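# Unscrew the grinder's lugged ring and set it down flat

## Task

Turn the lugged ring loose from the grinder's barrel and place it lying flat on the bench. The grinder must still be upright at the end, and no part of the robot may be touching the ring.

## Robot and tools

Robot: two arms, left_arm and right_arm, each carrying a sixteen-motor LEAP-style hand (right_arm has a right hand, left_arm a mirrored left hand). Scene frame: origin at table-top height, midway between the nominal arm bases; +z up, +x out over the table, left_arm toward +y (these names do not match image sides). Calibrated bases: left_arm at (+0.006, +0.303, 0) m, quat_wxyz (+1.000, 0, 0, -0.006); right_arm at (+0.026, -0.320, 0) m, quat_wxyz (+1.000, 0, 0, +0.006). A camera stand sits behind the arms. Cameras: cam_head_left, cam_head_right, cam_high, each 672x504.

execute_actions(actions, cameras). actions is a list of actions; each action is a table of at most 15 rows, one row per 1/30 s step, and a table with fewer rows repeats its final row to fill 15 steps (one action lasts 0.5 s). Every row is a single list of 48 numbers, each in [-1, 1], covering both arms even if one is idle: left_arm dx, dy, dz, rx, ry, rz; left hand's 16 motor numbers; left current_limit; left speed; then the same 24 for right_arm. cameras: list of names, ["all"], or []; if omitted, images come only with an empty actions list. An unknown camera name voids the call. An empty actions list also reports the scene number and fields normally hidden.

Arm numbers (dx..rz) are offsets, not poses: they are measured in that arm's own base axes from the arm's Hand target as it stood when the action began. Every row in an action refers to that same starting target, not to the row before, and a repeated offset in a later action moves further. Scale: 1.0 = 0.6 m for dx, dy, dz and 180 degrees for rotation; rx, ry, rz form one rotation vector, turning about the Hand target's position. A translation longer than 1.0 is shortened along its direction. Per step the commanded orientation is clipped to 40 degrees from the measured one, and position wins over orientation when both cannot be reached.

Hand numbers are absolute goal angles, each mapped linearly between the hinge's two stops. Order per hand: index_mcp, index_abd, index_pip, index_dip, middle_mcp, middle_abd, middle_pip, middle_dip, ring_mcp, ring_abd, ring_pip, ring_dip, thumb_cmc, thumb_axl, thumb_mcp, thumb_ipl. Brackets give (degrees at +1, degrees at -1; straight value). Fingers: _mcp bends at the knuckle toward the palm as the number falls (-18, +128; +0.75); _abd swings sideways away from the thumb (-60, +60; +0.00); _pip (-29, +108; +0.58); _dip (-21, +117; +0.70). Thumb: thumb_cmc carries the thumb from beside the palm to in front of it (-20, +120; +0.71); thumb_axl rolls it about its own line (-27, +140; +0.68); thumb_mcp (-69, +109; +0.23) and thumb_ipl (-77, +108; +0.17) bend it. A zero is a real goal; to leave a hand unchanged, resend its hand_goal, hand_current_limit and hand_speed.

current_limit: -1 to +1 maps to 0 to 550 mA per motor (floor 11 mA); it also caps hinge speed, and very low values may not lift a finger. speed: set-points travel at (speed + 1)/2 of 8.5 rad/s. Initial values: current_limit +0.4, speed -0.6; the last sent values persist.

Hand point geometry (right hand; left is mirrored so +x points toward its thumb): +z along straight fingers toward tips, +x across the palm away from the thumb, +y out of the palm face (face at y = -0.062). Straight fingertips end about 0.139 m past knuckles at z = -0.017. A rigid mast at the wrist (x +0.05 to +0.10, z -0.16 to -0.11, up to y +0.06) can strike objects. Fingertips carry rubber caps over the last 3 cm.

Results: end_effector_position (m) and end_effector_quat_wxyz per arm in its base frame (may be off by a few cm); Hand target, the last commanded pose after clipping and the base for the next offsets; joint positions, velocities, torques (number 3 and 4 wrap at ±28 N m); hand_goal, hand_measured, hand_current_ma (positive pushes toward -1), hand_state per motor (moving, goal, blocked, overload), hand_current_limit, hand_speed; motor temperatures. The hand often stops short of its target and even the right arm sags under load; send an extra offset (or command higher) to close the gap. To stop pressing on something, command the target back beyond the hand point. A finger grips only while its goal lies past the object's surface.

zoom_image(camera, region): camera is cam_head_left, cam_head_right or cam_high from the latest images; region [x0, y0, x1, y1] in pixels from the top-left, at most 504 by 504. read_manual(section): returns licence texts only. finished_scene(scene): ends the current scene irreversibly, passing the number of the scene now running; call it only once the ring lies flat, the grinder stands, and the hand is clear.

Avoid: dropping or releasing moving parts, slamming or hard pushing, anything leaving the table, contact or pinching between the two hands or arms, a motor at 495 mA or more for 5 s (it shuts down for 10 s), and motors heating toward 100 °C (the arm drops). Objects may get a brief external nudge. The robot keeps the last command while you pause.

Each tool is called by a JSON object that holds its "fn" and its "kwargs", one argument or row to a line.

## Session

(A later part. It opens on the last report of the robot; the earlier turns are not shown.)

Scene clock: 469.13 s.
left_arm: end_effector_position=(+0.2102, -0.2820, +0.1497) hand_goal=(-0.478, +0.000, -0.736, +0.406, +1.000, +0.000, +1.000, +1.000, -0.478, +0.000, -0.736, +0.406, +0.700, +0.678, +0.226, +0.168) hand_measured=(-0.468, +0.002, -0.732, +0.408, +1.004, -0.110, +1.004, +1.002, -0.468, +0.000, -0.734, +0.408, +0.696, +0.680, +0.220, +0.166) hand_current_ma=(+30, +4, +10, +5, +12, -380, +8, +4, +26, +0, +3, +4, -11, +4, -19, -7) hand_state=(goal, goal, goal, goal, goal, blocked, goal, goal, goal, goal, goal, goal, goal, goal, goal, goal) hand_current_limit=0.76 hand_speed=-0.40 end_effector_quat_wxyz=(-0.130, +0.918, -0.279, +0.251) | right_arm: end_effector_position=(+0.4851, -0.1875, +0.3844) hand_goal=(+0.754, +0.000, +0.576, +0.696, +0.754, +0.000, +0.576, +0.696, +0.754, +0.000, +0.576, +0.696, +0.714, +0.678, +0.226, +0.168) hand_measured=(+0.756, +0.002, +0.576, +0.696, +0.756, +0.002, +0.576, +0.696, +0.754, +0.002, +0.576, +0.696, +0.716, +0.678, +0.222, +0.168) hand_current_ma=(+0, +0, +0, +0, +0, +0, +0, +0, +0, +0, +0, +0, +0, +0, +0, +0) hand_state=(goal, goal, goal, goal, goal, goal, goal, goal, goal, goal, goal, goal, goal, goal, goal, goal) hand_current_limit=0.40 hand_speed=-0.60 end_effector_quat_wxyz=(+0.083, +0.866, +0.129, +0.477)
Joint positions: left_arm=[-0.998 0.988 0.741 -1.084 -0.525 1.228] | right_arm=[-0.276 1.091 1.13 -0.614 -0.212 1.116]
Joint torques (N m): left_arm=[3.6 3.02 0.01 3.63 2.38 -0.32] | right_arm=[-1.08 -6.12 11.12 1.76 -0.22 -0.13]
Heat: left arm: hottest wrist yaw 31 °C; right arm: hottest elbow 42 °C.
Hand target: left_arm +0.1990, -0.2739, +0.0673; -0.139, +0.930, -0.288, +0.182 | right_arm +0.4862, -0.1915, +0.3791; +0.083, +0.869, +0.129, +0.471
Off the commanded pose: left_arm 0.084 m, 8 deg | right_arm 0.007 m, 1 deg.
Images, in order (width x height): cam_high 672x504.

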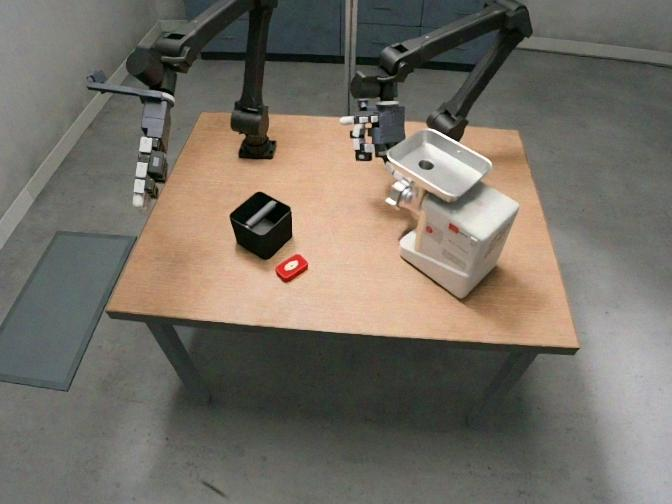

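{"fn": "execute_actions", "kwargs": {
  "actions": [
    [[-0.0265,0.0202,0.0,0.0337,0.0442,0,-0.479,0,-0.737,0.406,1,0.0,1,1,-0.479,0,-0.737,0.406,0.7,0.678,0.226,0.168,0.76,-0.4,0,0,0,0,0,0,0.754,0,0.576,0.696,0.754,0,0.576,0.696,0.754,0,0.576,0.696,0.714,0.678,0.226,0.168,0.4,-0.6]]
  ],
  "cameras": ["cam_high"]
}}

{"fn": "zoom_image", "kwargs": {
  "camera": "cam_high",
  "region": [370, 160, 440, 230]
}}

Scene clock: 475.00 s.
left_arm: end_effector_position=(+0.2041, -0.2778, +0.1462) hand_goal=(-0.478, +0.000, -0.736, +0.406, +1.000, +0.000, +1.000, +1.000, -0.478, +0.000, -0.736, +0.406, +0.700, +0.678, +0.226, +0.168) hand_measured=(-0.468, +0.002, -0.732, +0.408, +1.004, +0.006, +1.004, +1.002, -0.468, +0.000, -0.734, +0.408, +0.696, +0.680, +0.220, +0.166) hand_current_ma=(+30, +4, +10, +5, +10, +11, +7, +3, +27, +0, +3, +4, -11, +4, -18, -7) hand_state=(goal, goal, goal, goal, goal, goal, goal, goal, goal, goal, goal, goal, goal, goal, goal, goal) hand_current_limit=0.76 hand_speed=-0.40 end_effector_quat_wxyz=(-0.147, +0.924, -0.292, +0.197) | right_arm: end_effector_position=(+0.4851, -0.1875, +0.3844) hand_goal=(+0.754, +0.000, +0.576, +0.696, +0.754, +0.000, +0.576, +0.696, +0.754, +0.000, +0.576, +0.696, +0.714, +0.678, +0.226, +0.168) hand_measured=(+0.756, +0.002, +0.576, +0.696, +0.756, +0.002, +0.576, +0.696, +0.754, +0.002, +0.576, +0.696, +0.716, +0.678, +0.222, +0.168) hand_current_ma=(+0, +0, +0, +0, +0, +0, +0, +0, +0, +0, +0, +0, +0, +0, +0, +0) hand_state=(goal, goal, goal, goal, goal, goal, goal, goal, goal, goal, goal, goal, goal, goal, goal, goal) hand_current_limit=0.40 hand_speed=-0.60 end_effector_quat_wxyz=(+0.083, +0.866, +0.129, +0.477)
Joint positions: left_arm=[-0.981 1.042 0.796 -1.188 -0.479 1.236] | right_arm=[-0.276 1.091 1.13 -0.614 -0.212 1.116]
Joint torques (N m): left_arm=[3.55 3.37 1.69 0.91 2.81 -0.22] | right_arm=[-0.97 -6.65 11.28 1.78 -0.22 -0.1]
Heat: left arm: hottest wrist yaw 33 °C; right arm: hottest elbow 42 °C.
Hand target: left_arm +0.1831, -0.2619, +0.0674; -0.168, +0.932, -0.306, +0.101 | right_arm +0.4862, -0.1915, +0.3791; +0.083, +0.869, +0.129, +0.471
Off the commanded pose: left_arm 0.083 m, 11 deg | right_arm 0.007 m, 1 deg.
Images, in order (width x height): cam_high 672x504.

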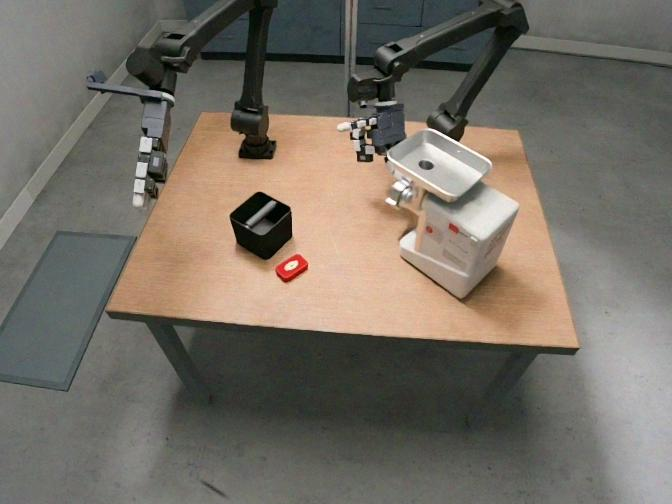

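Scaled by 7.200 from the camera's 672x504 image, which has a finer 960x720 frame.

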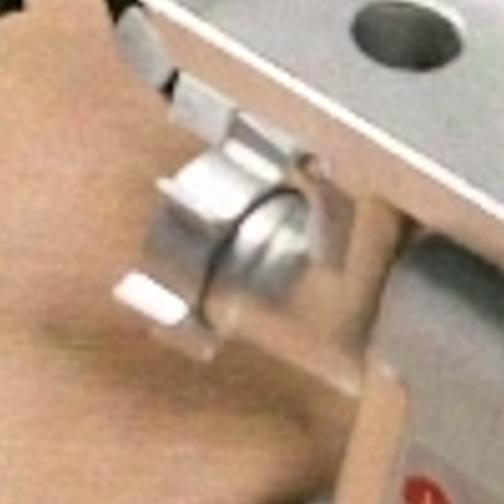

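{"fn": "execute_actions", "kwargs": {
  "actions": [
    [[-0.004,0.003,-0.035,0.0101,0.0133,0,-0.479,0,-0.737,0.406,1,0.03,1,1,-0.479,0,-0.737,0.406,0.7,0.678,0.226,0.168,0.76,-0.4,0,0,0,0,0,0,0.754,0,0.576,0.696,0.754,0,0.576,0.696,0.754,0,0.576,0.696,0.714,0.678,0.226,0.168,0.4,-0.6]]
  ],
  "cameras": ["cam_high"]
}}

{"fn": "zoom_image", "kwargs": {
  "camera": "cam_high",
  "region": [370, 160, 440, 230]
}}

Scene clock: 479.73 s.
left_arm: end_effector_position=(+0.2034, -0.2772, +0.1439) hand_goal=(-0.478, +0.000, -0.736, +0.406, +1.000, +0.030, +1.000, +1.000, -0.478, +0.000, -0.736, +0.406, +0.700, +0.678, +0.226, +0.168) hand_measured=(-0.468, +0.002, -0.732, +0.408, +1.006, +0.020, +1.004, +1.002, -0.468, +0.000, -0.734, +0.408, +0.696, +0.680, +0.220, +0.166) hand_current_ma=(+30, +4, +10, +5, +13, -22, +8, +4, +27, +0, +3, +4, -11, +4, -18, -7) hand_state=(goal, goal, goal, goal, goal, goal, goal, goal, goal, goal, goal, goal, goal, goal, goal, goal) hand_current_limit=0.76 hand_speed=-0.40 end_effector_quat_wxyz=(-0.150, +0.925, -0.294, +0.191) | right_arm: end_effector_position=(+0.4851, -0.1875, +0.3844) hand_goal=(+0.754, +0.000, +0.576, +0.696, +0.754, +0.000, +0.576, +0.696, +0.754, +0.000, +0.576, +0.696, +0.714, +0.678, +0.226, +0.168) hand_measured=(+0.756, +0.002, +0.576, +0.696, +0.756, +0.002, +0.576, +0.696, +0.754, +0.002, +0.576, +0.696, +0.716, +0.678, +0.222, +0.168) hand_current_ma=(+0, +0, +0, +0, +0, +0, +0, +0, +0, +0, +0, +0, +0, +0, +0, +0) hand_state=(goal, goal, goal, goal, goal, goal, goal, goal, goal, goal, goal, goal, goal, goal, goal, goal) hand_current_limit=0.40 hand_speed=-0.60 end_effector_quat_wxyz=(+0.083, +0.866, +0.129, +0.477)
Joint positions: left_arm=[-0.98 1.052 0.799 -1.196 -0.476 1.236] | right_arm=[-0.276 1.091 1.13 -0.614 -0.212 1.116]
Joint torques (N m): left_arm=[4.01 5.42 0.08 1.31 3.26 -0.17] | right_arm=[-1.14 -6.65 11.25 1.81 -0.25 -0.1]
Heat: left arm: hottest wrist yaw 35 °C; right arm: hottest elbow 42 °C.
Hand target: left_arm +0.1807, -0.2601, +0.0464; -0.176, +0.931, -0.311, +0.077 | right_arm +0.4862, -0.1915, +0.3791; +0.083, +0.869, +0.129, +0.471
Off the commanded pose: left_arm 0.102 m, 14 deg | right_arm 0.007 m, 1 deg.
Images, in order (width x height): cam_high 672x504.

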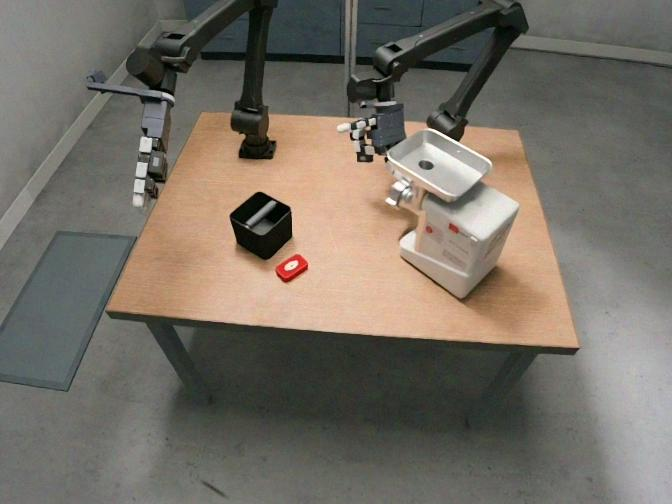

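Scaled by 7.200 from the camera's 672x504 image, which has a finer 960x720 frame.

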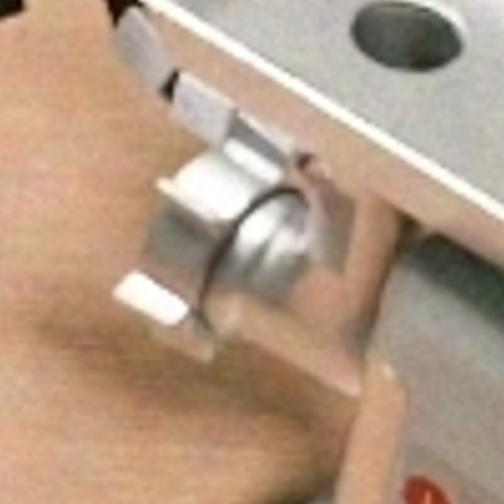

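{"fn": "execute_actions", "kwargs": {
  "actions": [
    [[0,0,0,0.0404,0.053,0,-0.479,0,-0.737,0.406,1,0.03,1,1,-0.479,0,-0.737,0.406,0.7,0.678,0.226,0.168,0.76,-0.4,0,0,0,0,0,0,0.754,0,0.576,0.696,0.754,0,0.576,0.696,0.754,0,0.576,0.696,0.714,0.678,0.226,0.168,0.4,-0.6]]
  ],
  "cameras": []
}}

Scene clock: 497.10 s.
left_arm: end_effector_position=(+0.2075, -0.2794, +0.1382) hand_goal=(-0.478, +0.000, -0.736, +0.406, +1.000, +0.030, +1.000, +1.000, -0.478, +0.000, -0.736, +0.406, +0.700, +0.678, +0.226, +0.168) hand_measured=(-0.468, +0.002, -0.732, +0.408, +1.006, +0.020, +1.004, +1.002, -0.468, +0.000, -0.734, +0.408, +0.696, +0.680, +0.220, +0.166) hand_current_ma=(+30, +3, +9, +5, +13, -19, +9, +4, +29, +0, +3, +4, -9, +4, -16, -6) hand_state=(goal, goal, goal, goal, goal, goal, goal, goal, goal, goal, goal, goal, goal, goal, goal, goal) hand_current_limit=0.76 hand_speed=-0.40 end_effector_quat_wxyz=(-0.190, +0.927, -0.309, +0.093) | right_arm: end_effector_position=(+0.4851, -0.1875, +0.3844) hand_goal=(+0.754, +0.000, +0.576, +0.696, +0.754, +0.000, +0.576, +0.696, +0.754, +0.000, +0.576, +0.696, +0.714, +0.678, +0.226, +0.168) hand_measured=(+0.756, +0.002, +0.576, +0.696, +0.756, +0.002, +0.576, +0.696, +0.754, +0.002, +0.576, +0.696, +0.716, +0.678, +0.222, +0.168) hand_current_ma=(+0, +0, +0, +0, +0, +0, +0, +0, +0, +0, +0, +0, +0, +0, +0, +0) hand_state=(goal, goal, goal, goal, goal, goal, goal, goal, goal, goal, goal, goal, goal, goal, goal, goal) hand_current_limit=0.40 hand_speed=-0.60 end_effector_quat_wxyz=(+0.083, +0.866, +0.129, +0.477)
Joint positions: left_arm=[-0.941 1.213 0.933 -1.365 -0.42 1.257] | right_arm=[-0.276 1.091 1.13 -0.614 -0.212 1.116]
Joint torques (N m): left_arm=[4.07 3.31 -0.79 1.47 3.19 0.2] | right_arm=[-0.62 -6.42 11.18 1.81 -0.25 -0.11]
Motor temperatures (°C): left_arm=[23 27 30 24 41 23] | right_arm=[22 24 42 23 22 21]
Heat: left arm: hottest wrist yaw 41 °C; right arm: hottest elbow 42 °C.
Hand target: left_arm +0.1807, -0.2600, +0.0462; -0.208, +0.921, -0.329, -0.021 | right_arm +0.4862, -0.1915, +0.3791; +0.083, +0.869, +0.129, +0.471
Off the commanded pose: left_arm 0.098 m, 13 deg | right_arm 0.007 m, 1 deg.
No camera images: "cameras" was empty.

{"fn": "execute_actions", "kwargs": {
  "actions": [
    [[0.0,0.0,-0.025,0.0135,0.0177,0,-0.479,0,-0.737,0.406,1,0.03,1,1,-0.479,0,-0.737,0.406,0.7,0.678,0.226,0.168,0.76,-0.4,0,0,0,0,0,0,0.754,0,0.576,0.696,0.754,0,0.576,0.696,0.754,0,0.576,0.696,0.714,0.678,0.226,0.168,0.4,-0.6]]
  ],
  "cameras": ["cam_high"]
}}

{"fn": "zoom_image", "kwargs": {
  "camera": "cam_high",
  "region": [370, 160, 440, 230]
}}

Scene clock: 502.10 s.
left_arm: end_effector_position=(+0.2075, -0.2795, +0.1345) hand_goal=(-0.478, +0.000, -0.736, +0.406, +1.000, +0.030, +1.000, +1.000, -0.478, +0.000, -0.736, +0.406, +0.700, +0.678, +0.226, +0.168) hand_measured=(-0.468, +0.002, -0.732, +0.408, +1.006, +0.010, +1.004, +1.002, -0.468, +0.000, -0.734, +0.408, +0.696, +0.680, +0.220, +0.166) hand_current_ma=(+30, +3, +9, +5, +15, -49, +10, +4, +29, +0, +3, +4, -9, +4, -16, -6) hand_state=(goal, goal, goal, goal, goal, goal, goal, goal, goal, goal, goal, goal, goal, goal, goal, goal) hand_current_limit=0.76 hand_speed=-0.40 end_effector_quat_wxyz=(-0.202, +0.924, -0.315, +0.074) | right_arm: end_effector_position=(+0.4851, -0.1875, +0.3844) hand_goal=(+0.754, +0.000, +0.576, +0.696, +0.754, +0.000, +0.576, +0.696, +0.754, +0.000, +0.576, +0.696, +0.714, +0.678, +0.226, +0.168) hand_measured=(+0.756, +0.002, +0.576, +0.696, +0.756, +0.002, +0.576, +0.696, +0.754, +0.002, +0.576, +0.696, +0.716, +0.678, +0.222, +0.168) hand_current_ma=(+0, +0, +0, +0, +0, +0, +0, +0, +0, +0, +0, +0, +0, +0, +0, +0) hand_state=(goal, goal, goal, goal, goal, goal, goal, goal, goal, goal, goal, goal, goal, goal, goal, goal) hand_current_limit=0.40 hand_speed=-0.60 end_effector_quat_wxyz=(+0.083, +0.866, +0.129, +0.477)
Joint positions: left_arm=[-0.939 1.249 0.956 -1.397 -0.418 1.262] | right_arm=[-0.276 1.091 1.13 -0.614 -0.212 1.116]
Joint torques (N m): left_arm=[4.78 4.72 -1.57 1.81 3.65 0.28] | right_arm=[-1.03 -6.48 11.28 1.73 -0.24 -0.11]
Heat: left arm: hottest wrist yaw 43 °C; right arm: hottest elbow 42 °C.
Hand target: left_arm +0.1807, -0.2600, +0.0313; -0.218, +0.915, -0.334, -0.053 | right_arm +0.4862, -0.1915, +0.3791; +0.083, +0.869, +0.129, +0.471
Off the commanded pose: left_arm 0.108 m, 15 deg | right_arm 0.007 m, 1 deg.
Images, in order (width x height): cam_high 672x504.

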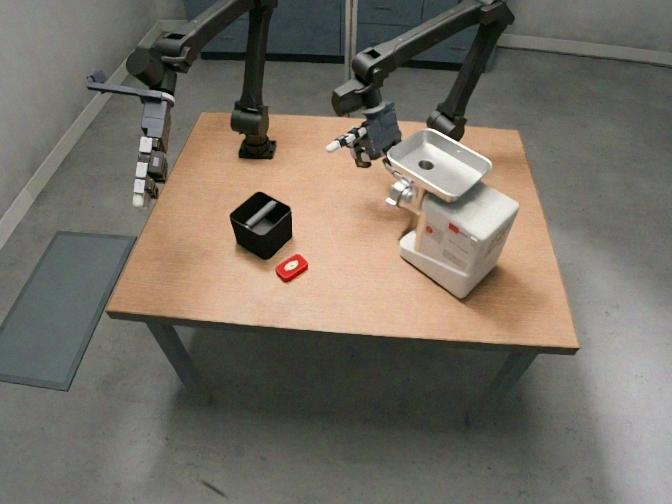

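Scaled by 7.200 from the camera's 672x504 image, which has a finer 960x720 frame.

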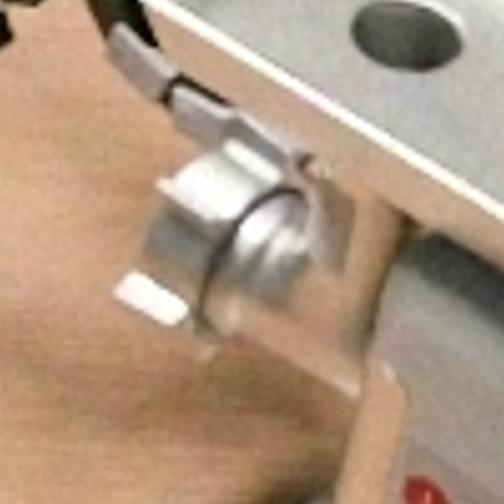

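{"fn": "execute_actions", "kwargs": {
  "actions": [
    [[0.0,0.0,0.02,0,0,0,-0.479,0,-0.737,0.406,1,0.03,1,1,-0.479,0,-0.737,0.406,0.7,0.678,0.226,0.168,0.76,-0.4,0,0,0,0,0,0,0.754,0,0.576,0.696,0.754,0,0.576,0.696,0.754,0,0.576,0.696,0.714,0.678,0.226,0.168,0.4,-0.6]],
    [[0.0,0.0,-0.09,0,0,0,-0.479,0,-0.737,0.406,1,0.03,1,1,-0.479,0,-0.737,0.406,0.7,0.678,0.226,0.168,0.76,-0.4,0,0,0,0,0,0,0.754,0,0.576,0.696,0.754,0,0.576,0.696,0.754,0,0.576,0.696,0.714,0.678,0.226,0.168,0.4,-0.6],[0.0,0.0,-0.09,0,0,0,-0.479,0,-0.737,0.406,1,0.03,1,1,-0.479,0,-0.737,0.406,0.7,0.678,0.226,0.168,0.76,-0.4,0,0,0,0,0,0,0.754,0,0.576,0.696,0.754,0,0.576,0.696,0.754,0,0.576,0.696,0.714,0.678,0.226,0.168,0.4,-0.6],[0.0,0.0,-0.09,0,0,0,-0.479,0,-0.737,0.406,1,0.03,1,1,-0.479,0,-0.737,0.406,0.7,0.678,0.226,0.168,0.76,-0.4,0,0,0,0,0,0,0.754,0,0.576,0.696,0.754,0,0.576,0.696,0.754,0,0.576,0.696,0.714,0.678,0.226,0.168,0.4,-0.6],[0.0,0.0,-0.09,0,0,0,-0.479,0,-0.737,0.406,1,0.03,1,1,-0.479,0,-0.737,0.406,0.7,0.678,0.226,0.168,0.76,-0.4,0,0,0,0,0,0,0.754,0,0.576,0.696,0.754,0,0.576,0.696,0.754,0,0.576,0.696,0.714,0.678,0.226,0.168,0.4,-0.6],[0.0,0.0,-0.09,0,0,0,-0.479,0,-0.737,0.406,1,0.03,1,1,-0.479,0,-0.737,0.406,0.7,0.678,0.226,0.168,0.76,-0.4,0,0,0,0,0,0,0.754,0,0.576,0.696,0.754,0,0.576,0.696,0.754,0,0.576,0.696,0.714,0.678,0.226,0.168,0.4,-0.6],[0.0,0.0,0.0,0,0,0,-0.479,0,-0.737,0.406,1,0.03,1,1,-0.479,0,-0.737,0.406,0.7,0.678,0.226,0.168,0.76,-0.4,0,0,0,0,0,0,0.754,0,0.576,0.696,0.754,0,0.576,0.696,0.754,0,0.576,0.696,0.714,0.678,0.226,0.168,0.4,-0.6]]
  ],
  "cameras": ["cam_high"]
}}

{"fn": "zoom_image", "kwargs": {
  "camera": "cam_high",
  "region": [370, 160, 440, 230]
}}

Scene clock: 585.97 s.
left_arm: end_effector_position=(+0.1713, -0.2491, +0.0315) hand_goal=(-0.478, +0.000, -0.736, +0.406, +1.000, +0.030, +1.000, +1.000, -0.478, +0.000, -0.736, +0.406, +0.700, +0.678, +0.226, +0.168) hand_measured=(-0.470, +0.002, -0.732, +0.408, +0.990, +0.028, +0.998, +1.000, -0.468, +0.000, -0.734, +0.408, +0.696, +0.680, +0.222, +0.166) hand_current_ma=(+21, +3, +7, +5, -29, -3, -2, +0, +30, +0, +3, +4, -7, +4, -13, -6) hand_state=(goal, goal, goal, goal, goal, goal, goal, goal, goal, goal, goal, goal, goal, goal, goal, goal) hand_current_limit=0.76 hand_speed=-0.40 end_effector_quat_wxyz=(-0.230, +0.912, -0.333, -0.069) | right_arm: end_effector_position=(+0.4851, -0.1875, +0.3844) hand_goal=(+0.754, +0.000, +0.576, +0.696, +0.754, +0.000, +0.576, +0.696, +0.754, +0.000, +0.576, +0.696, +0.714, +0.678, +0.226, +0.168) hand_measured=(+0.756, +0.002, +0.576, +0.696, +0.756, +0.002, +0.576, +0.696, +0.754, +0.002, +0.576, +0.696, +0.716, +0.678, +0.222, +0.168) hand_current_ma=(+0, +0, +0, +0, +0, +0, +0, +0, +0, +0, +0, +0, +0, +0, +0, +0) hand_state=(goal, goal, goal, goal, goal, goal, goal, goal, goal, goal, goal, goal, goal, goal, goal, goal) hand_current_limit=0.40 hand_speed=-0.60 end_effector_quat_wxyz=(+0.083, +0.866, +0.129, +0.477)
Joint positions: left_arm=[-0.904 1.458 0.835 -1.324 -0.313 1.307] | right_arm=[-0.276 1.091 1.13 -0.614 -0.212 1.116]
Joint torques (N m): left_arm=[1.85 -9.52 9.62 -0.58 -0.18 0.02] | right_arm=[-0.56 -6.83 11.22 1.74 -0.22 -0.1]
Motor temperatures (°C): left_arm=[23 27 29 24 61 23] | right_arm=[22 24 42 23 22 21]
Heat: left arm: hottest wrist yaw 61 °C; right arm: hottest elbow 42 °C.
Hand target: left_arm +0.1807, -0.2600, +0.0433; -0.218, +0.915, -0.334, -0.053 | right_arm +0.4862, -0.1915, +0.3791; +0.083, +0.869, +0.129, +0.471
Off the commanded pose: left_arm 0.019 m, 2 deg | right_arm 0.007 m, 1 deg.
Images, in order (width x height): cam_high 672x504.

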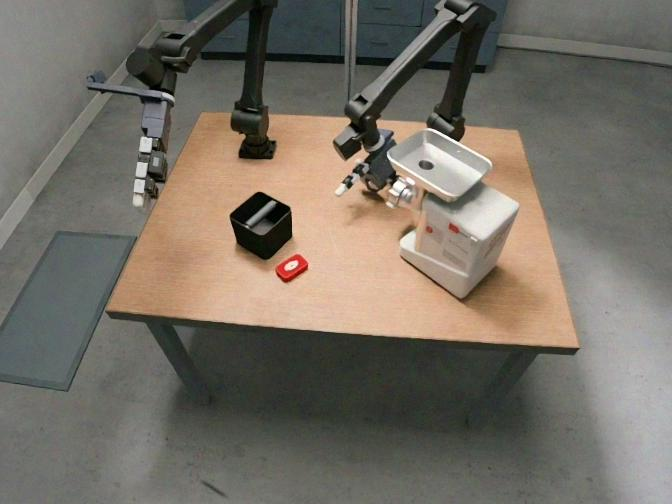

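Scaled by 7.200 from the camera's 672x504 image, which has a finer 960x720 frame.

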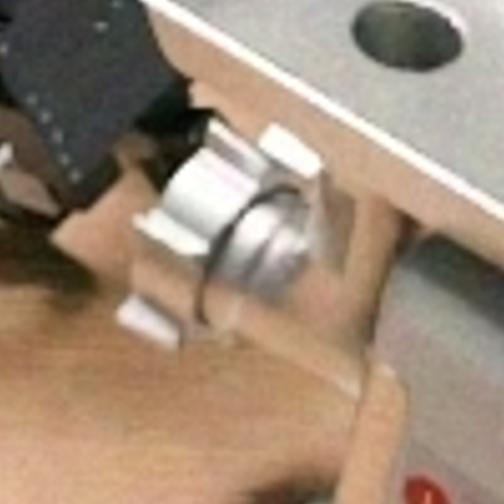

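{"fn": "execute_actions", "kwargs": {
  "actions": [
    [[-0.0908,-0.1193,0.03,0,0,0,-0.479,0,-0.737,0.406,1,0.0,1,1,-0.479,0,-0.737,0.406,0.7,0.678,0.226,0.168,0.4,-0.4,0,0,0,0,0,0,0.754,0,0.576,0.696,0.754,0,0.576,0.696,0.754,0,0.576,0.696,0.714,0.678,0.226,0.168,0.4,-0.6]],
    [[0.04,0.0,0.1,-0.0236,-0.0309,0,-0.479,0,-0.737,0.406,1,0.0,1,1,-0.479,0,-0.737,0.406,0.7,0.678,0.226,0.168,0.4,-0.4,0,0,0,0,0,0,0.754,0,0.576,0.696,0.754,0,0.576,0.696,0.754,0,0.576,0.696,0.714,0.678,0.226,0.168,0.4,-0.6]],
    [[0.049,-0.014,0.11,-0.0236,-0.0309,0,-0.479,0,-0.737,0.406,1,0.0,1,1,-0.479,0,-0.737,0.406,0.7,0.678,0.226,0.168,0.4,-0.4,0,0,0,0,0,0,0.754,0,0.576,0.696,0.754,0,0.576,0.696,0.754,0,0.576,0.696,0.714,0.678,0.226,0.168,0.4,-0.6]]
  ],
  "cameras": ["all"]
}}

{"fn": "zoom_image", "kwargs": {
  "camera": "cam_high",
  "region": [370, 160, 440, 230]
}}

{"fn": "zoom_image", "kwargs": {
  "camera": "cam_head_right",
  "region": [290, 190, 370, 270]
}}

Scene clock: 596.90 s.
left_arm: end_effector_position=(+0.1740, -0.3310, +0.1731) hand_goal=(-0.478, +0.000, -0.736, +0.406, +1.000, +0.000, +1.000, +1.000, -0.478, +0.000, -0.736, +0.406, +0.700, +0.678, +0.226, +0.168) hand_measured=(-0.470, +0.002, -0.734, +0.408, +0.986, +0.004, +0.998, +1.000, -0.466, +0.000, -0.734, +0.408, +0.696, +0.680, +0.222, +0.166) hand_current_ma=(+22, +3, +5, +5, -40, +7, -4, +0, +32, +0, +3, +4, -11, +4, -14, -6) hand_state=(goal, goal, goal, goal, goal, goal, goal, goal, goal, goal, goal, goal, goal, goal, goal, goal) hand_current_limit=0.40 hand_speed=-0.40 end_effector_quat_wxyz=(-0.189, +0.929, -0.313, +0.053) | right_arm: end_effector_position=(+0.4851, -0.1875, +0.3844) hand_goal=(+0.754, +0.000, +0.576, +0.696, +0.754, +0.000, +0.576, +0.696, +0.754, +0.000, +0.576, +0.696, +0.714, +0.678, +0.226, +0.168) hand_measured=(+0.756, +0.002, +0.576, +0.696, +0.756, +0.002, +0.576, +0.696, +0.754, +0.002, +0.576, +0.696, +0.716, +0.678, +0.222, +0.168) hand_current_ma=(+0, +0, +0, +0, +0, +0, +0, +0, +0, +0, +0, +0, +0, +0, +0, +0) hand_state=(goal, goal, goal, goal, goal, goal, goal, goal, goal, goal, goal, goal, goal, goal, goal, goal) hand_current_limit=0.40 hand_speed=-0.60 end_effector_quat_wxyz=(+0.083, +0.866, +0.129, +0.477)
Joint positions: left_arm=[-1.078 1.313 1.116 -1.562 -0.348 1.109] | right_arm=[-0.276 1.091 1.13 -0.614 -0.212 1.116]
Joint torques (N m): left_arm=[1.85 -8 13.09 -0.62 -0.25 -0.04] | right_arm=[-0.85 -6.59 11.21 1.8 -0.24 -0.11]
Motor temperatures (°C): left_arm=[23 27 29 24 53 23] | right_arm=[22 24 42 23 22 21]
Heat: left arm: hottest wrist yaw 53 °C; right arm: hottest elbow 42 °C.
Hand target: left_arm +0.1797, -0.3400, +0.1873; -0.181, +0.930, -0.314, +0.061 | right_arm +0.4862, -0.1915, +0.3791; +0.083, +0.869, +0.129, +0.471
Off the commanded pose: left_arm 0.018 m, 1 deg | right_arm 0.007 m, 1 deg.

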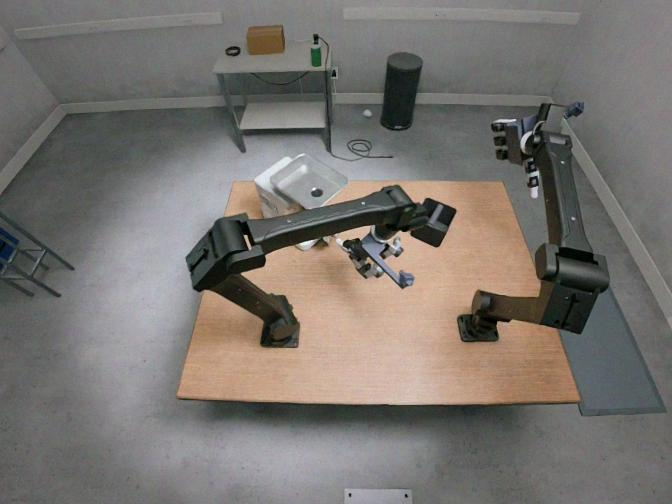

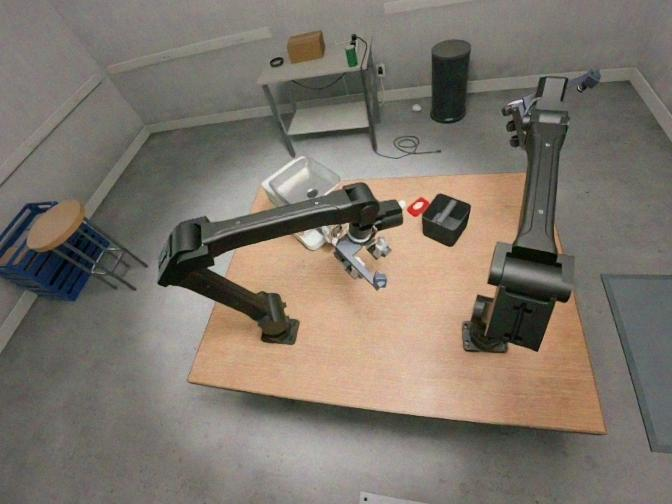

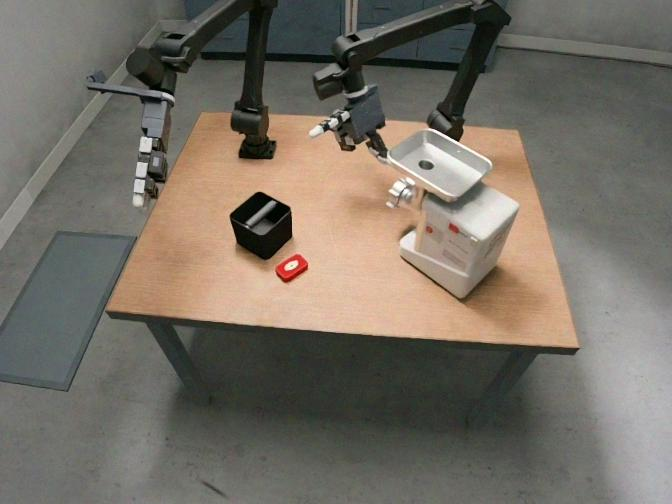

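Scaled by 7.200 from the camera's 672x504 image, which has a finer 960x720 frame.

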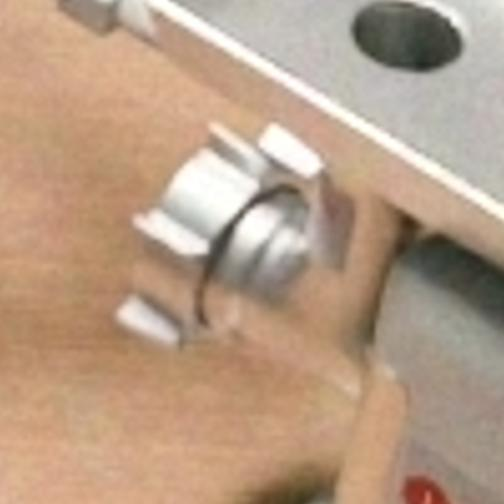

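Scaled by 6.300 from the camera's 672x504 image, which has a finer 960x720 frame.

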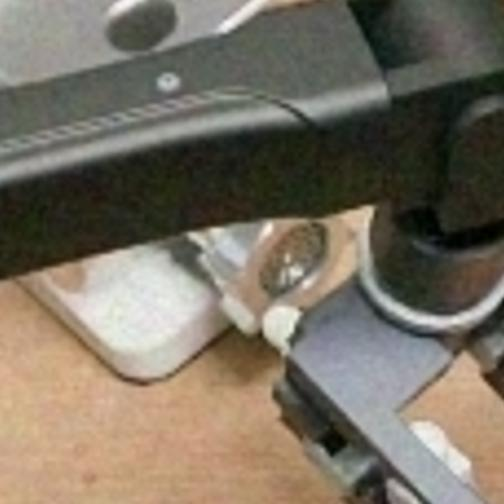

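{"fn": "execute_actions", "kwargs": {
  "actions": [
    [[0.034,0.0255,0,0,0,0,-0.479,0,-0.737,0.406,1,0,1,1,-0.479,0,-0.737,0.406,0.7,0.678,0.226,0.168,0.4,-0.4,0,0,0,0,0,0,0.754,0,0.576,0.696,0.754,0,0.576,0.696,0.754,0,0.576,0.696,0.714,0.678,0.226,0.168,0.4,-0.6]]
  ],
  "cameras": []
}}

Scene clock: 600.73 s.
left_arm: end_effector_position=(+0.1954, -0.3127, +0.1726) hand_goal=(-0.478, +0.000, -0.736, +0.406, +1.000, +0.000, +1.000, +1.000, -0.478, +0.000, -0.736, +0.406, +0.700, +0.678, +0.226, +0.168) hand_measured=(-0.470, +0.002, -0.734, +0.408, +0.986, +0.004, +0.998, +1.000, -0.466, +0.000, -0.734, +0.408, +0.696, +0.680, +0.222, +0.166) hand_current_ma=(+22, +3, +5, +5, -40, +6, -4, +0, +32, +0, +3, +4, -11, +4, -14, -6) hand_state=(goal, goal, goal, goal, goal, goal, goal, goal, goal, goal, goal, goal, goal, goal, goal, goal) hand_current_limit=0.40 hand_speed=-0.40 end_effector_quat_wxyz=(-0.197, +0.929, -0.311, +0.043) | right_arm: end_effector_position=(+0.4851, -0.1875, +0.3844) hand_goal=(+0.754, +0.000, +0.576, +0.696, +0.754, +0.000, +0.576, +0.696, +0.754, +0.000, +0.576, +0.696, +0.714, +0.678, +0.226, +0.168) hand_measured=(+0.756, +0.002, +0.576, +0.696, +0.756, +0.002, +0.576, +0.696, +0.754, +0.002, +0.576, +0.696, +0.716, +0.678, +0.222, +0.168) hand_current_ma=(+0, +0, +0, +0, +0, +0, +0, +0, +0, +0, +0, +0, +0, +0, +0, +0) hand_state=(goal, goal, goal, goal, goal, goal, goal, goal, goal, goal, goal, goal, goal, goal, goal, goal) hand_current_limit=0.40 hand_speed=-0.60 end_effector_quat_wxyz=(+0.083, +0.866, +0.129, +0.477)
Joint positions: left_arm=[-0.999 1.313 1.116 -1.562 -0.36 1.184] | right_arm=[-0.276 1.091 1.13 -0.614 -0.212 1.116]
Joint torques (N m): left_arm=[1.2 -8.88 12.11 0.32 -0.21 -0.04] | right_arm=[-0.85 -6.59 11.26 1.78 -0.23 -0.14]
Heat: left arm: hottest wrist yaw 51 °C; right arm: hottest elbow 42 °C.
Hand target: left_arm +0.2001, -0.3247, +0.1873; -0.181, +0.930, -0.314, +0.061 | right_arm +0.4862, -0.1915, +0.3791; +0.083, +0.869, +0.129, +0.471
Off the commanded pose: left_arm 0.020 m, 3 deg | right_arm 0.007 m, 1 deg.
No camera images: "cameras" was empty.

{"fn": "execute_actions", "kwargs": {
  "actions": [
    [[0.029,0.049,-0.008,0,0,0,-0.479,0,-0.737,0.406,1,0,1,1,-0.479,0,-0.737,0.406,0.7,0.678,0.226,0.168,0.4,-0.4,0,0,0,0,0,0,0.754,0,0.576,0.696,0.754,0,0.576,0.696,0.754,0,0.576,0.696,0.714,0.678,0.226,0.168,0.4,-0.6]]
  ],
  "cameras": ["cam_high"]
}}

{"fn": "zoom_image", "kwargs": {
  "camera": "cam_high",
  "region": [370, 160, 440, 230]
}}

Scene clock: 603.77 s.
left_arm: end_effector_position=(+0.2197, -0.2935, +0.1803) hand_goal=(-0.478, +0.000, -0.736, +0.406, +1.000, +0.000, +1.000, +1.000, -0.478, +0.000, -0.736, +0.406, +0.700, +0.678, +0.226, +0.168) hand_measured=(-0.470, +0.002, -0.734, +0.408, +0.986, +0.004, +0.998, +1.000, -0.466, +0.000, -0.734, +0.408, +0.694, +0.680, +0.222, +0.166) hand_current_ma=(+22, +3, +5, +5, -40, +5, -4, +0, +32, +0, +3, +4, -12, +4, -14, -6) hand_state=(goal, goal, goal, goal, goal, goal, goal, goal, goal, goal, goal, goal, goal, goal, goal, goal) hand_current_limit=0.40 hand_speed=-0.40 end_effector_quat_wxyz=(-0.187, +0.931, -0.309, +0.053) | right_arm: end_effector_position=(+0.4851, -0.1875, +0.3844) hand_goal=(+0.754, +0.000, +0.576, +0.696, +0.754, +0.000, +0.576, +0.696, +0.754, +0.000, +0.576, +0.696, +0.714, +0.678, +0.226, +0.168) hand_measured=(+0.756, +0.002, +0.576, +0.696, +0.756, +0.002, +0.576, +0.696, +0.754, +0.002, +0.576, +0.696, +0.716, +0.678, +0.222, +0.168) hand_current_ma=(+0, +0, +0, +0, +0, +0, +0, +0, +0, +0, +0, +0, +0, +0, +0, +0) hand_state=(goal, goal, goal, goal, goal, goal, goal, goal, goal, goal, goal, goal, goal, goal, goal, goal) hand_current_limit=0.40 hand_speed=-0.60 end_effector_quat_wxyz=(+0.083, +0.866, +0.129, +0.477)
Joint positions: left_arm=[-0.909 1.278 1.105 -1.524 -0.372 1.278] | right_arm=[-0.276 1.091 1.13 -0.614 -0.212 1.116]
Joint torques (N m): left_arm=[1.08 -9 8.83 0.57 -0.19 -0.03] | right_arm=[-1.2 -6.48 11.28 1.76 -0.26 -0.1]
Heat: left arm: hottest wrist yaw 50 °C; right arm: hottest elbow 42 °C.
Hand target: left_arm +0.2174, -0.2954, +0.1826; -0.181, +0.930, -0.314, +0.061 | right_arm +0.4862, -0.1915, +0.3791; +0.083, +0.869, +0.129, +0.471
Off the commanded pose: left_arm 0.004 m, 1 deg | right_arm 0.007 m, 1 deg.
Images, in order (width x height): cam_high 672x504.

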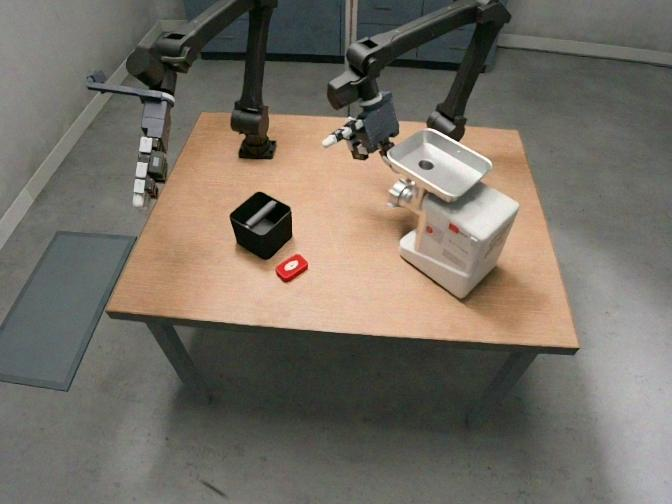

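Scaled by 7.200 from the camera's 672x504 image, which has a finer 960x720 frame.

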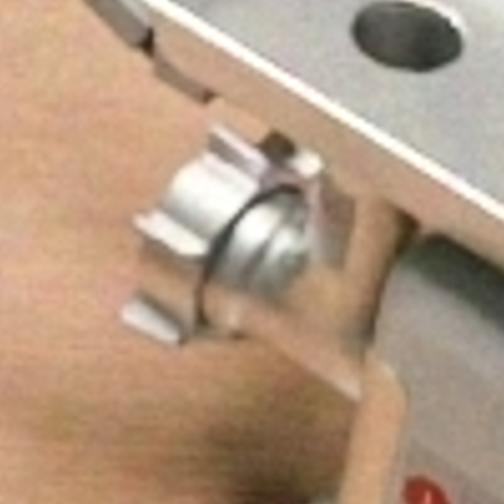

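{"fn": "execute_actions", "kwargs": {
  "actions": [
    [[-0.004,0.003,-0.035,0,0,0,-0.479,0,-0.737,0.406,1,0,1,1,-0.479,0,-0.737,0.406,0.7,0.678,0.226,0.168,0.6,-0.4,0,0,0,0,0,0,0.754,0,0.576,0.696,0.754,0,0.576,0.696,0.754,0,0.576,0.696,0.714,0.678,0.226,0.168,0.4,-0.6]],
    [[-0.004,0.003,-0.02,0,0,0,-0.479,0,-0.737,0.406,1,0,1,1,-0.479,0,-0.737,0.406,0.7,0.678,0.226,0.168,0.6,-0.4,0,0,0,0,0,0,0.754,0,0.576,0.696,0.754,0,0.576,0.696,0.754,0,0.576,0.696,0.714,0.678,0.226,0.168,0.4,-0.6]]
  ],
  "cameras": []
}}

Scene clock: 607.17 s.
left_arm: end_effector_position=(+0.2132, -0.2868, +0.1493) hand_goal=(-0.478, +0.000, -0.736, +0.406, +1.000, +0.000, +1.000, +1.000, -0.478, +0.000, -0.736, +0.406, +0.700, +0.678, +0.226, +0.168) hand_measured=(-0.470, +0.002, -0.734, +0.408, +0.998, -0.014, +1.000, +1.000, -0.466, +0.000, -0.734, +0.408, +0.696, +0.680, +0.222, +0.166) hand_current_ma=(+22, +3, +5, +5, -6, -30, +0, +0, +32, +0, +3, +4, -11, +4, -14, -6) hand_state=(goal, goal, goal, goal, goal, goal, goal, goal, goal, goal, goal, goal, goal, goal, goal, goal) hand_current_limit=0.60 hand_speed=-0.40 end_effector_quat_wxyz=(-0.188, +0.930, -0.310, +0.053) | right_arm: end_effector_position=(+0.4851, -0.1875, +0.3844) hand_goal=(+0.754, +0.000, +0.576, +0.696, +0.754, +0.000, +0.576, +0.696, +0.754, +0.000, +0.576, +0.696, +0.714, +0.678, +0.226, +0.168) hand_measured=(+0.756, +0.002, +0.576, +0.696, +0.756, +0.002, +0.576, +0.696, +0.754, +0.002, +0.576, +0.696, +0.716, +0.678, +0.222, +0.168) hand_current_ma=(+0, +0, +0, +0, +0, +0, +0, +0, +0, +0, +0, +0, +0, +0, +0, +0) hand_state=(goal, goal, goal, goal, goal, goal, goal, goal, goal, goal, goal, goal, goal, goal, goal, goal) hand_current_limit=0.40 hand_speed=-0.60 end_effector_quat_wxyz=(+0.083, +0.866, +0.129, +0.477)
Joint positions: left_arm=[-0.912 1.273 1.017 -1.443 -0.372 1.279] | right_arm=[-0.276 1.091 1.13 -0.614 -0.212 1.116]
Joint torques (N m): left_arm=[0.97 -7.94 8.9 0.81 -0.18 -0.09] | right_arm=[-1.14 -6.48 11.18 1.78 -0.22 -0.11]
Heat: left arm: hottest wrist yaw 49 °C; right arm: hottest elbow 42 °C.
Hand target: left_arm +0.2127, -0.2916, +0.1495; -0.181, +0.930, -0.314, +0.061 | right_arm +0.4862, -0.1915, +0.3791; +0.083, +0.869, +0.129, +0.471
Off the commanded pose: left_arm 0.005 m, 1 deg | right_arm 0.007 m, 1 deg.
No camera images: "cameras" was empty.

{"fn": "execute_actions", "kwargs": {
  "actions": [
    [[-0.004,0.003,-0.02,0,0,0,-0.479,0,-0.737,0.406,1,0,1,1,-0.479,0,-0.737,0.406,0.7,0.678,0.226,0.168,0.6,-0.4,0,0,0,0,0,0,0.754,0,0.576,0.696,0.754,0,0.576,0.696,0.754,0,0.576,0.696,0.714,0.678,0.226,0.168,0.4,-0.6]]
  ],
  "cameras": ["cam_high"]
}}

{"fn": "zoom_image", "kwargs": {
  "camera": "cam_high",
  "region": [370, 160, 440, 230]
}}

Scene clock: 610.73 s.
left_arm: end_effector_position=(+0.2110, -0.2851, +0.1381) hand_goal=(-0.478, +0.000, -0.736, +0.406, +1.000, +0.000, +1.000, +1.000, -0.478, +0.000, -0.736, +0.406, +0.700, +0.678, +0.226, +0.168) hand_measured=(-0.470, +0.002, -0.734, +0.408, +0.994, -0.008, +1.000, +1.000, -0.466, +0.000, -0.734, +0.408, +0.696, +0.680, +0.222, +0.166) hand_current_ma=(+22, +3, +5, +5, -13, -15, +0, +0, +32, +0, +3, +4, -11, +4, -14, -6) hand_state=(goal, goal, goal, goal, goal, goal, goal, goal, goal, goal, goal, goal, goal, goal, goal, goal) hand_current_limit=0.60 hand_speed=-0.40 end_effector_quat_wxyz=(-0.187, +0.931, -0.310, +0.054) | right_arm: end_effector_position=(+0.4851, -0.1875, +0.3844) hand_goal=(+0.754, +0.000, +0.576, +0.696, +0.754, +0.000, +0.576, +0.696, +0.754, +0.000, +0.576, +0.696, +0.714, +0.678, +0.226, +0.168) hand_measured=(+0.756, +0.002, +0.576, +0.696, +0.756, +0.002, +0.576, +0.696, +0.754, +0.002, +0.576, +0.696, +0.716, +0.678, +0.222, +0.168) hand_current_ma=(+0, +0, +0, +0, +0, +0, +0, +0, +0, +0, +0, +0, +0, +0, +0, +0) hand_state=(goal, goal, goal, goal, goal, goal, goal, goal, goal, goal, goal, goal, goal, goal, goal, goal) hand_current_limit=0.40 hand_speed=-0.60 end_effector_quat_wxyz=(+0.083, +0.866, +0.129, +0.477)
Joint positions: left_arm=[-0.914 1.271 0.985 -1.41 -0.371 1.277] | right_arm=[-0.276 1.091 1.13 -0.614 -0.212 1.116]
Joint torques (N m): left_arm=[0.91 -7.65 8.83 0.76 -0.17 -0.1] | right_arm=[-1.03 -6.12 11.26 1.77 -0.22 -0.1]
Motor temperatures (°C): left_arm=[23 27 31 24 48 23] | right_arm=[22 24 42 23 22 21]
Heat: left arm: hottest wrist yaw 48 °C; right arm: hottest elbow 42 °C.
Hand target: left_arm +0.2103, -0.2899, +0.1376; -0.181, +0.930, -0.314, +0.061 | right_arm +0.4862, -0.1915, +0.3791; +0.083, +0.869, +0.129, +0.471
Off the commanded pose: left_arm 0.005 m, 1 deg | right_arm 0.007 m, 1 deg.
Images, in order (width x height): cam_high 672x504.

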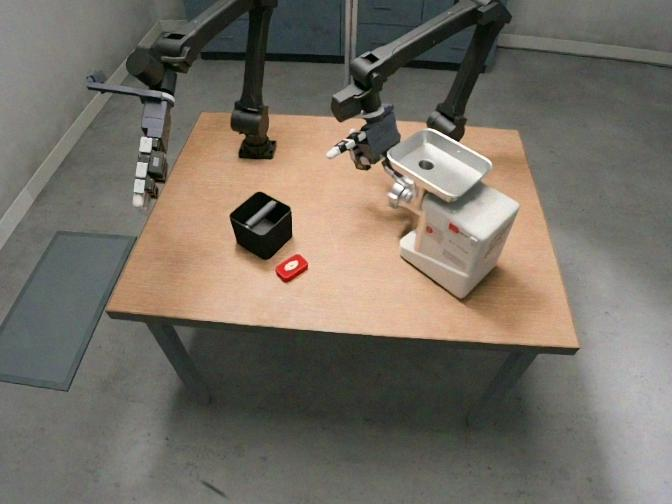

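Scaled by 7.200 from the camera's 672x504 image, which has a finer 960x720 frame.

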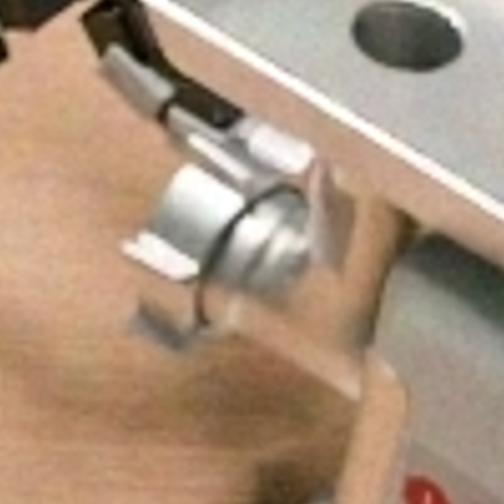

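{"fn": "execute_actions", "kwargs": {
  "actions": [
    [[-0.0089,0.0068,-0.0408,0,0,0,-0.479,0,-0.737,0.406,1,0,1,1,-0.479,0,-0.737,0.406,0.7,0.678,0.226,0.168,0.6,-0.4,0,0,0,0,0,0,0.754,0,0.576,0.696,0.754,0,0.576,0.696,0.754,0,0.576,0.696,0.714,0.678,0.226,0.168,0.4,-0.6]],
    [[0.0150,-0.0114,-0.0367,0,0,0,-0.479,0,-0.737,0.406,1,0,1,1,-0.479,0,-0.737,0.406,0.7,0.678,0.226,0.168,0.6,-0.4,0,0,0,0,0,0,0.754,0,0.576,0.696,0.754,0,0.576,0.696,0.754,0,0.576,0.696,0.714,0.678,0.226,0.168,0.4,-0.6]],
    [[0.0277,-0.0211,-0.0183,0,0,0,-0.479,0,-0.737,0.406,1,0,1,1,-0.479,0,-0.737,0.406,0.7,0.678,0.226,0.168,0.6,-0.4,0,0,0,0,0,0,0.754,0,0.576,0.696,0.754,0,0.576,0.696,0.754,0,0.576,0.696,0.714,0.678,0.226,0.168,0.4,-0.6]]
  ],
  "cameras": ["cam_high"]
}}

{"fn": "zoom_image", "kwargs": {
  "camera": "cam_high",
  "region": [370, 160, 440, 230]
}}

Scene clock: 628.00 s.
left_arm: end_effector_position=(+0.2197, -0.2957, +0.0712) hand_goal=(-0.478, +0.000, -0.736, +0.406, +1.000, +0.000, +1.000, +1.000, -0.478, +0.000, -0.736, +0.406, +0.700, +0.678, +0.226, +0.168) hand_measured=(-0.470, +0.002, -0.734, +0.408, +0.994, -0.004, +1.000, +1.000, -0.466, +0.000, -0.734, +0.408, +0.696, +0.680, +0.222, +0.166) hand_current_ma=(+22, +3, +5, +5, -16, -5, +0, +0, +31, +0, +3, +4, -10, +4, -14, -6) hand_state=(goal, goal, goal, goal, goal, goal, goal, goal, goal, goal, goal, goal, goal, goal, goal, goal) hand_current_limit=0.60 hand_speed=-0.40 end_effector_quat_wxyz=(-0.191, +0.928, -0.317, +0.046) | right_arm: end_effector_position=(+0.4851, -0.1875, +0.3844) hand_goal=(+0.754, +0.000, +0.576, +0.696, +0.754, +0.000, +0.576, +0.696, +0.754, +0.000, +0.576, +0.696, +0.714, +0.678, +0.226, +0.168) hand_measured=(+0.756, +0.002, +0.576, +0.696, +0.756, +0.002, +0.576, +0.696, +0.754, +0.002, +0.576, +0.696, +0.716, +0.678, +0.222, +0.168) hand_current_ma=(+0, +0, +0, +0, +0, +0, +0, +0, +0, +0, +0, +0, +0, +0, +0, +0) hand_state=(goal, goal, goal, goal, goal, goal, goal, goal, goal, goal, goal, goal, goal, goal, goal, goal) hand_current_limit=0.40 hand_speed=-0.60 end_effector_quat_wxyz=(+0.083, +0.866, +0.129, +0.477)
Joint positions: left_arm=[-0.911 1.393 0.911 -1.228 -0.371 1.292] | right_arm=[-0.276 1.091 1.13 -0.614 -0.212 1.116]
Joint torques (N m): left_arm=[2.2 -8.59 10.7 0.5 -0.27 -0.04] | right_arm=[-1.03 -6.59 11.19 1.78 -0.23 -0.09]
Heat: left arm: hottest wrist yaw 46 °C; right arm: hottest elbow 42 °C.
Hand target: left_arm +0.2305, -0.3053, +0.0800; -0.181, +0.930, -0.314, +0.061 | right_arm +0.4862, -0.1915, +0.3791; +0.083, +0.869, +0.129, +0.471
Off the commanded pose: left_arm 0.017 m, 2 deg | right_arm 0.007 m, 1 deg.
Images, in order (width x height): cam_high 672x504.

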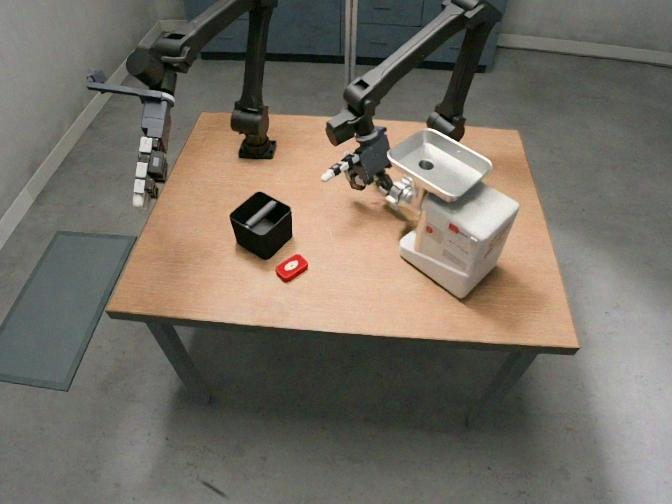

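Scaled by 7.200 from the camera's 672x504 image, which has a finer 960x720 frame.

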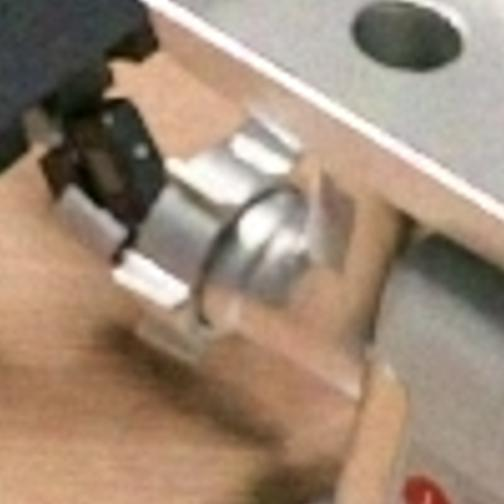

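{"fn": "execute_actions", "kwargs": {
  "actions": [
    [[0.0382,-0.0291,0.0218,0,0,0,-0.479,0,-0.737,0.406,1,0,1,1,-0.479,0,-0.737,0.406,0.7,0.678,0.226,0.168,0.6,-0.4,0,0,0,0,0,0,0.754,0,0.576,0.696,0.754,0,0.576,0.696,0.754,0,0.576,0.696,0.714,0.678,0.226,0.168,0.4,-0.6]],
    [[0.0325,-0.0247,0.0125,0,0,0,-0.479,0,-0.737,0.406,1,0,1,1,-0.479,0,-0.737,0.406,0.7,0.678,0.226,0.168,0.6,-0.4,0,0,0,0,0,0,0.754,0,0.576,0.696,0.754,0,0.576,0.696,0.754,0,0.576,0.696,0.714,0.678,0.226,0.168,0.4,-0.6]]
  ],
  "cameras": ["cam_high"]
}}

{"fn": "zoom_image", "kwargs": {
  "camera": "cam_high",
  "region": [370, 160, 440, 230]
}}

Scene clock: 637.27 s.
left_arm: end_effector_position=(+0.2592, -0.3258, +0.0866) hand_goal=(-0.478, +0.000, -0.736, +0.406, +1.000, +0.000, +1.000, +1.000, -0.478, +0.000, -0.736, +0.406, +0.700, +0.678, +0.226, +0.168) hand_measured=(-0.470, +0.002, -0.734, +0.408, +0.992, -0.002, +1.000, +1.000, -0.466, +0.000, -0.734, +0.408, +0.696, +0.680, +0.222, +0.166) hand_current_ma=(+22, +3, +5, +5, -19, -4, -1, +0, +31, +0, +3, +4, -10, +4, -14, -6) hand_state=(goal, goal, goal, goal, goal, goal, goal, goal, goal, goal, goal, goal, goal, goal, goal, goal) hand_current_limit=0.60 hand_speed=-0.40 end_effector_quat_wxyz=(-0.187, +0.929, -0.316, +0.050) | right_arm: end_effector_position=(+0.4851, -0.1875, +0.3844) hand_goal=(+0.754, +0.000, +0.576, +0.696, +0.754, +0.000, +0.576, +0.696, +0.754, +0.000, +0.576, +0.696, +0.714, +0.678, +0.226, +0.168) hand_measured=(+0.756, +0.002, +0.576, +0.696, +0.756, +0.002, +0.576, +0.696, +0.754, +0.002, +0.576, +0.696, +0.716, +0.678, +0.222, +0.168) hand_current_ma=(+0, +0, +0, +0, +0, +0, +0, +0, +0, +0, +0, +0, +0, +0, +0, +0) hand_state=(goal, goal, goal, goal, goal, goal, goal, goal, goal, goal, goal, goal, goal, goal, goal, goal) hand_current_limit=0.40 hand_speed=-0.60 end_effector_quat_wxyz=(+0.083, +0.866, +0.129, +0.477)
Joint positions: left_arm=[-0.877 1.487 1.054 -1.254 -0.373 1.327] | right_arm=[-0.276 1.091 1.13 -0.614 -0.212 1.116]
Joint torques (N m): left_arm=[2.14 -9.52 13.34 -0.47 -0.32 -0.04] | right_arm=[-0.62 -6.53 11.28 1.59 -0.25 -0.11]
Heat: left arm: hottest wrist yaw 45 °C; right arm: hottest elbow 42 °C.
Hand target: left_arm +0.2730, -0.3377, +0.1007; -0.181, +0.930, -0.314, +0.061 | right_arm +0.4862, -0.1915, +0.3791; +0.083, +0.869, +0.129, +0.471
Off the commanded pose: left_arm 0.023 m, 1 deg | right_arm 0.007 m, 1 deg.
Images, in order (width x height): cam_high 672x504.

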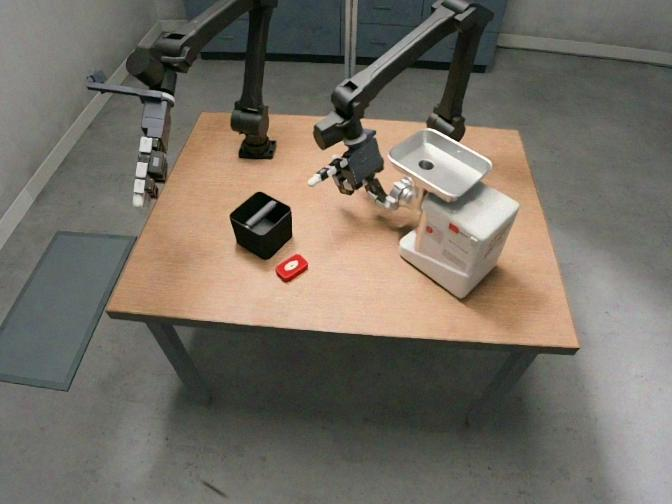

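Scaled by 7.200 from the camera's 672x504 image, which has a finer 960x720 frame.

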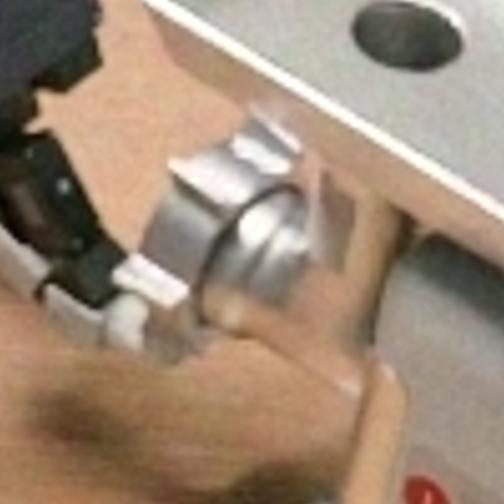

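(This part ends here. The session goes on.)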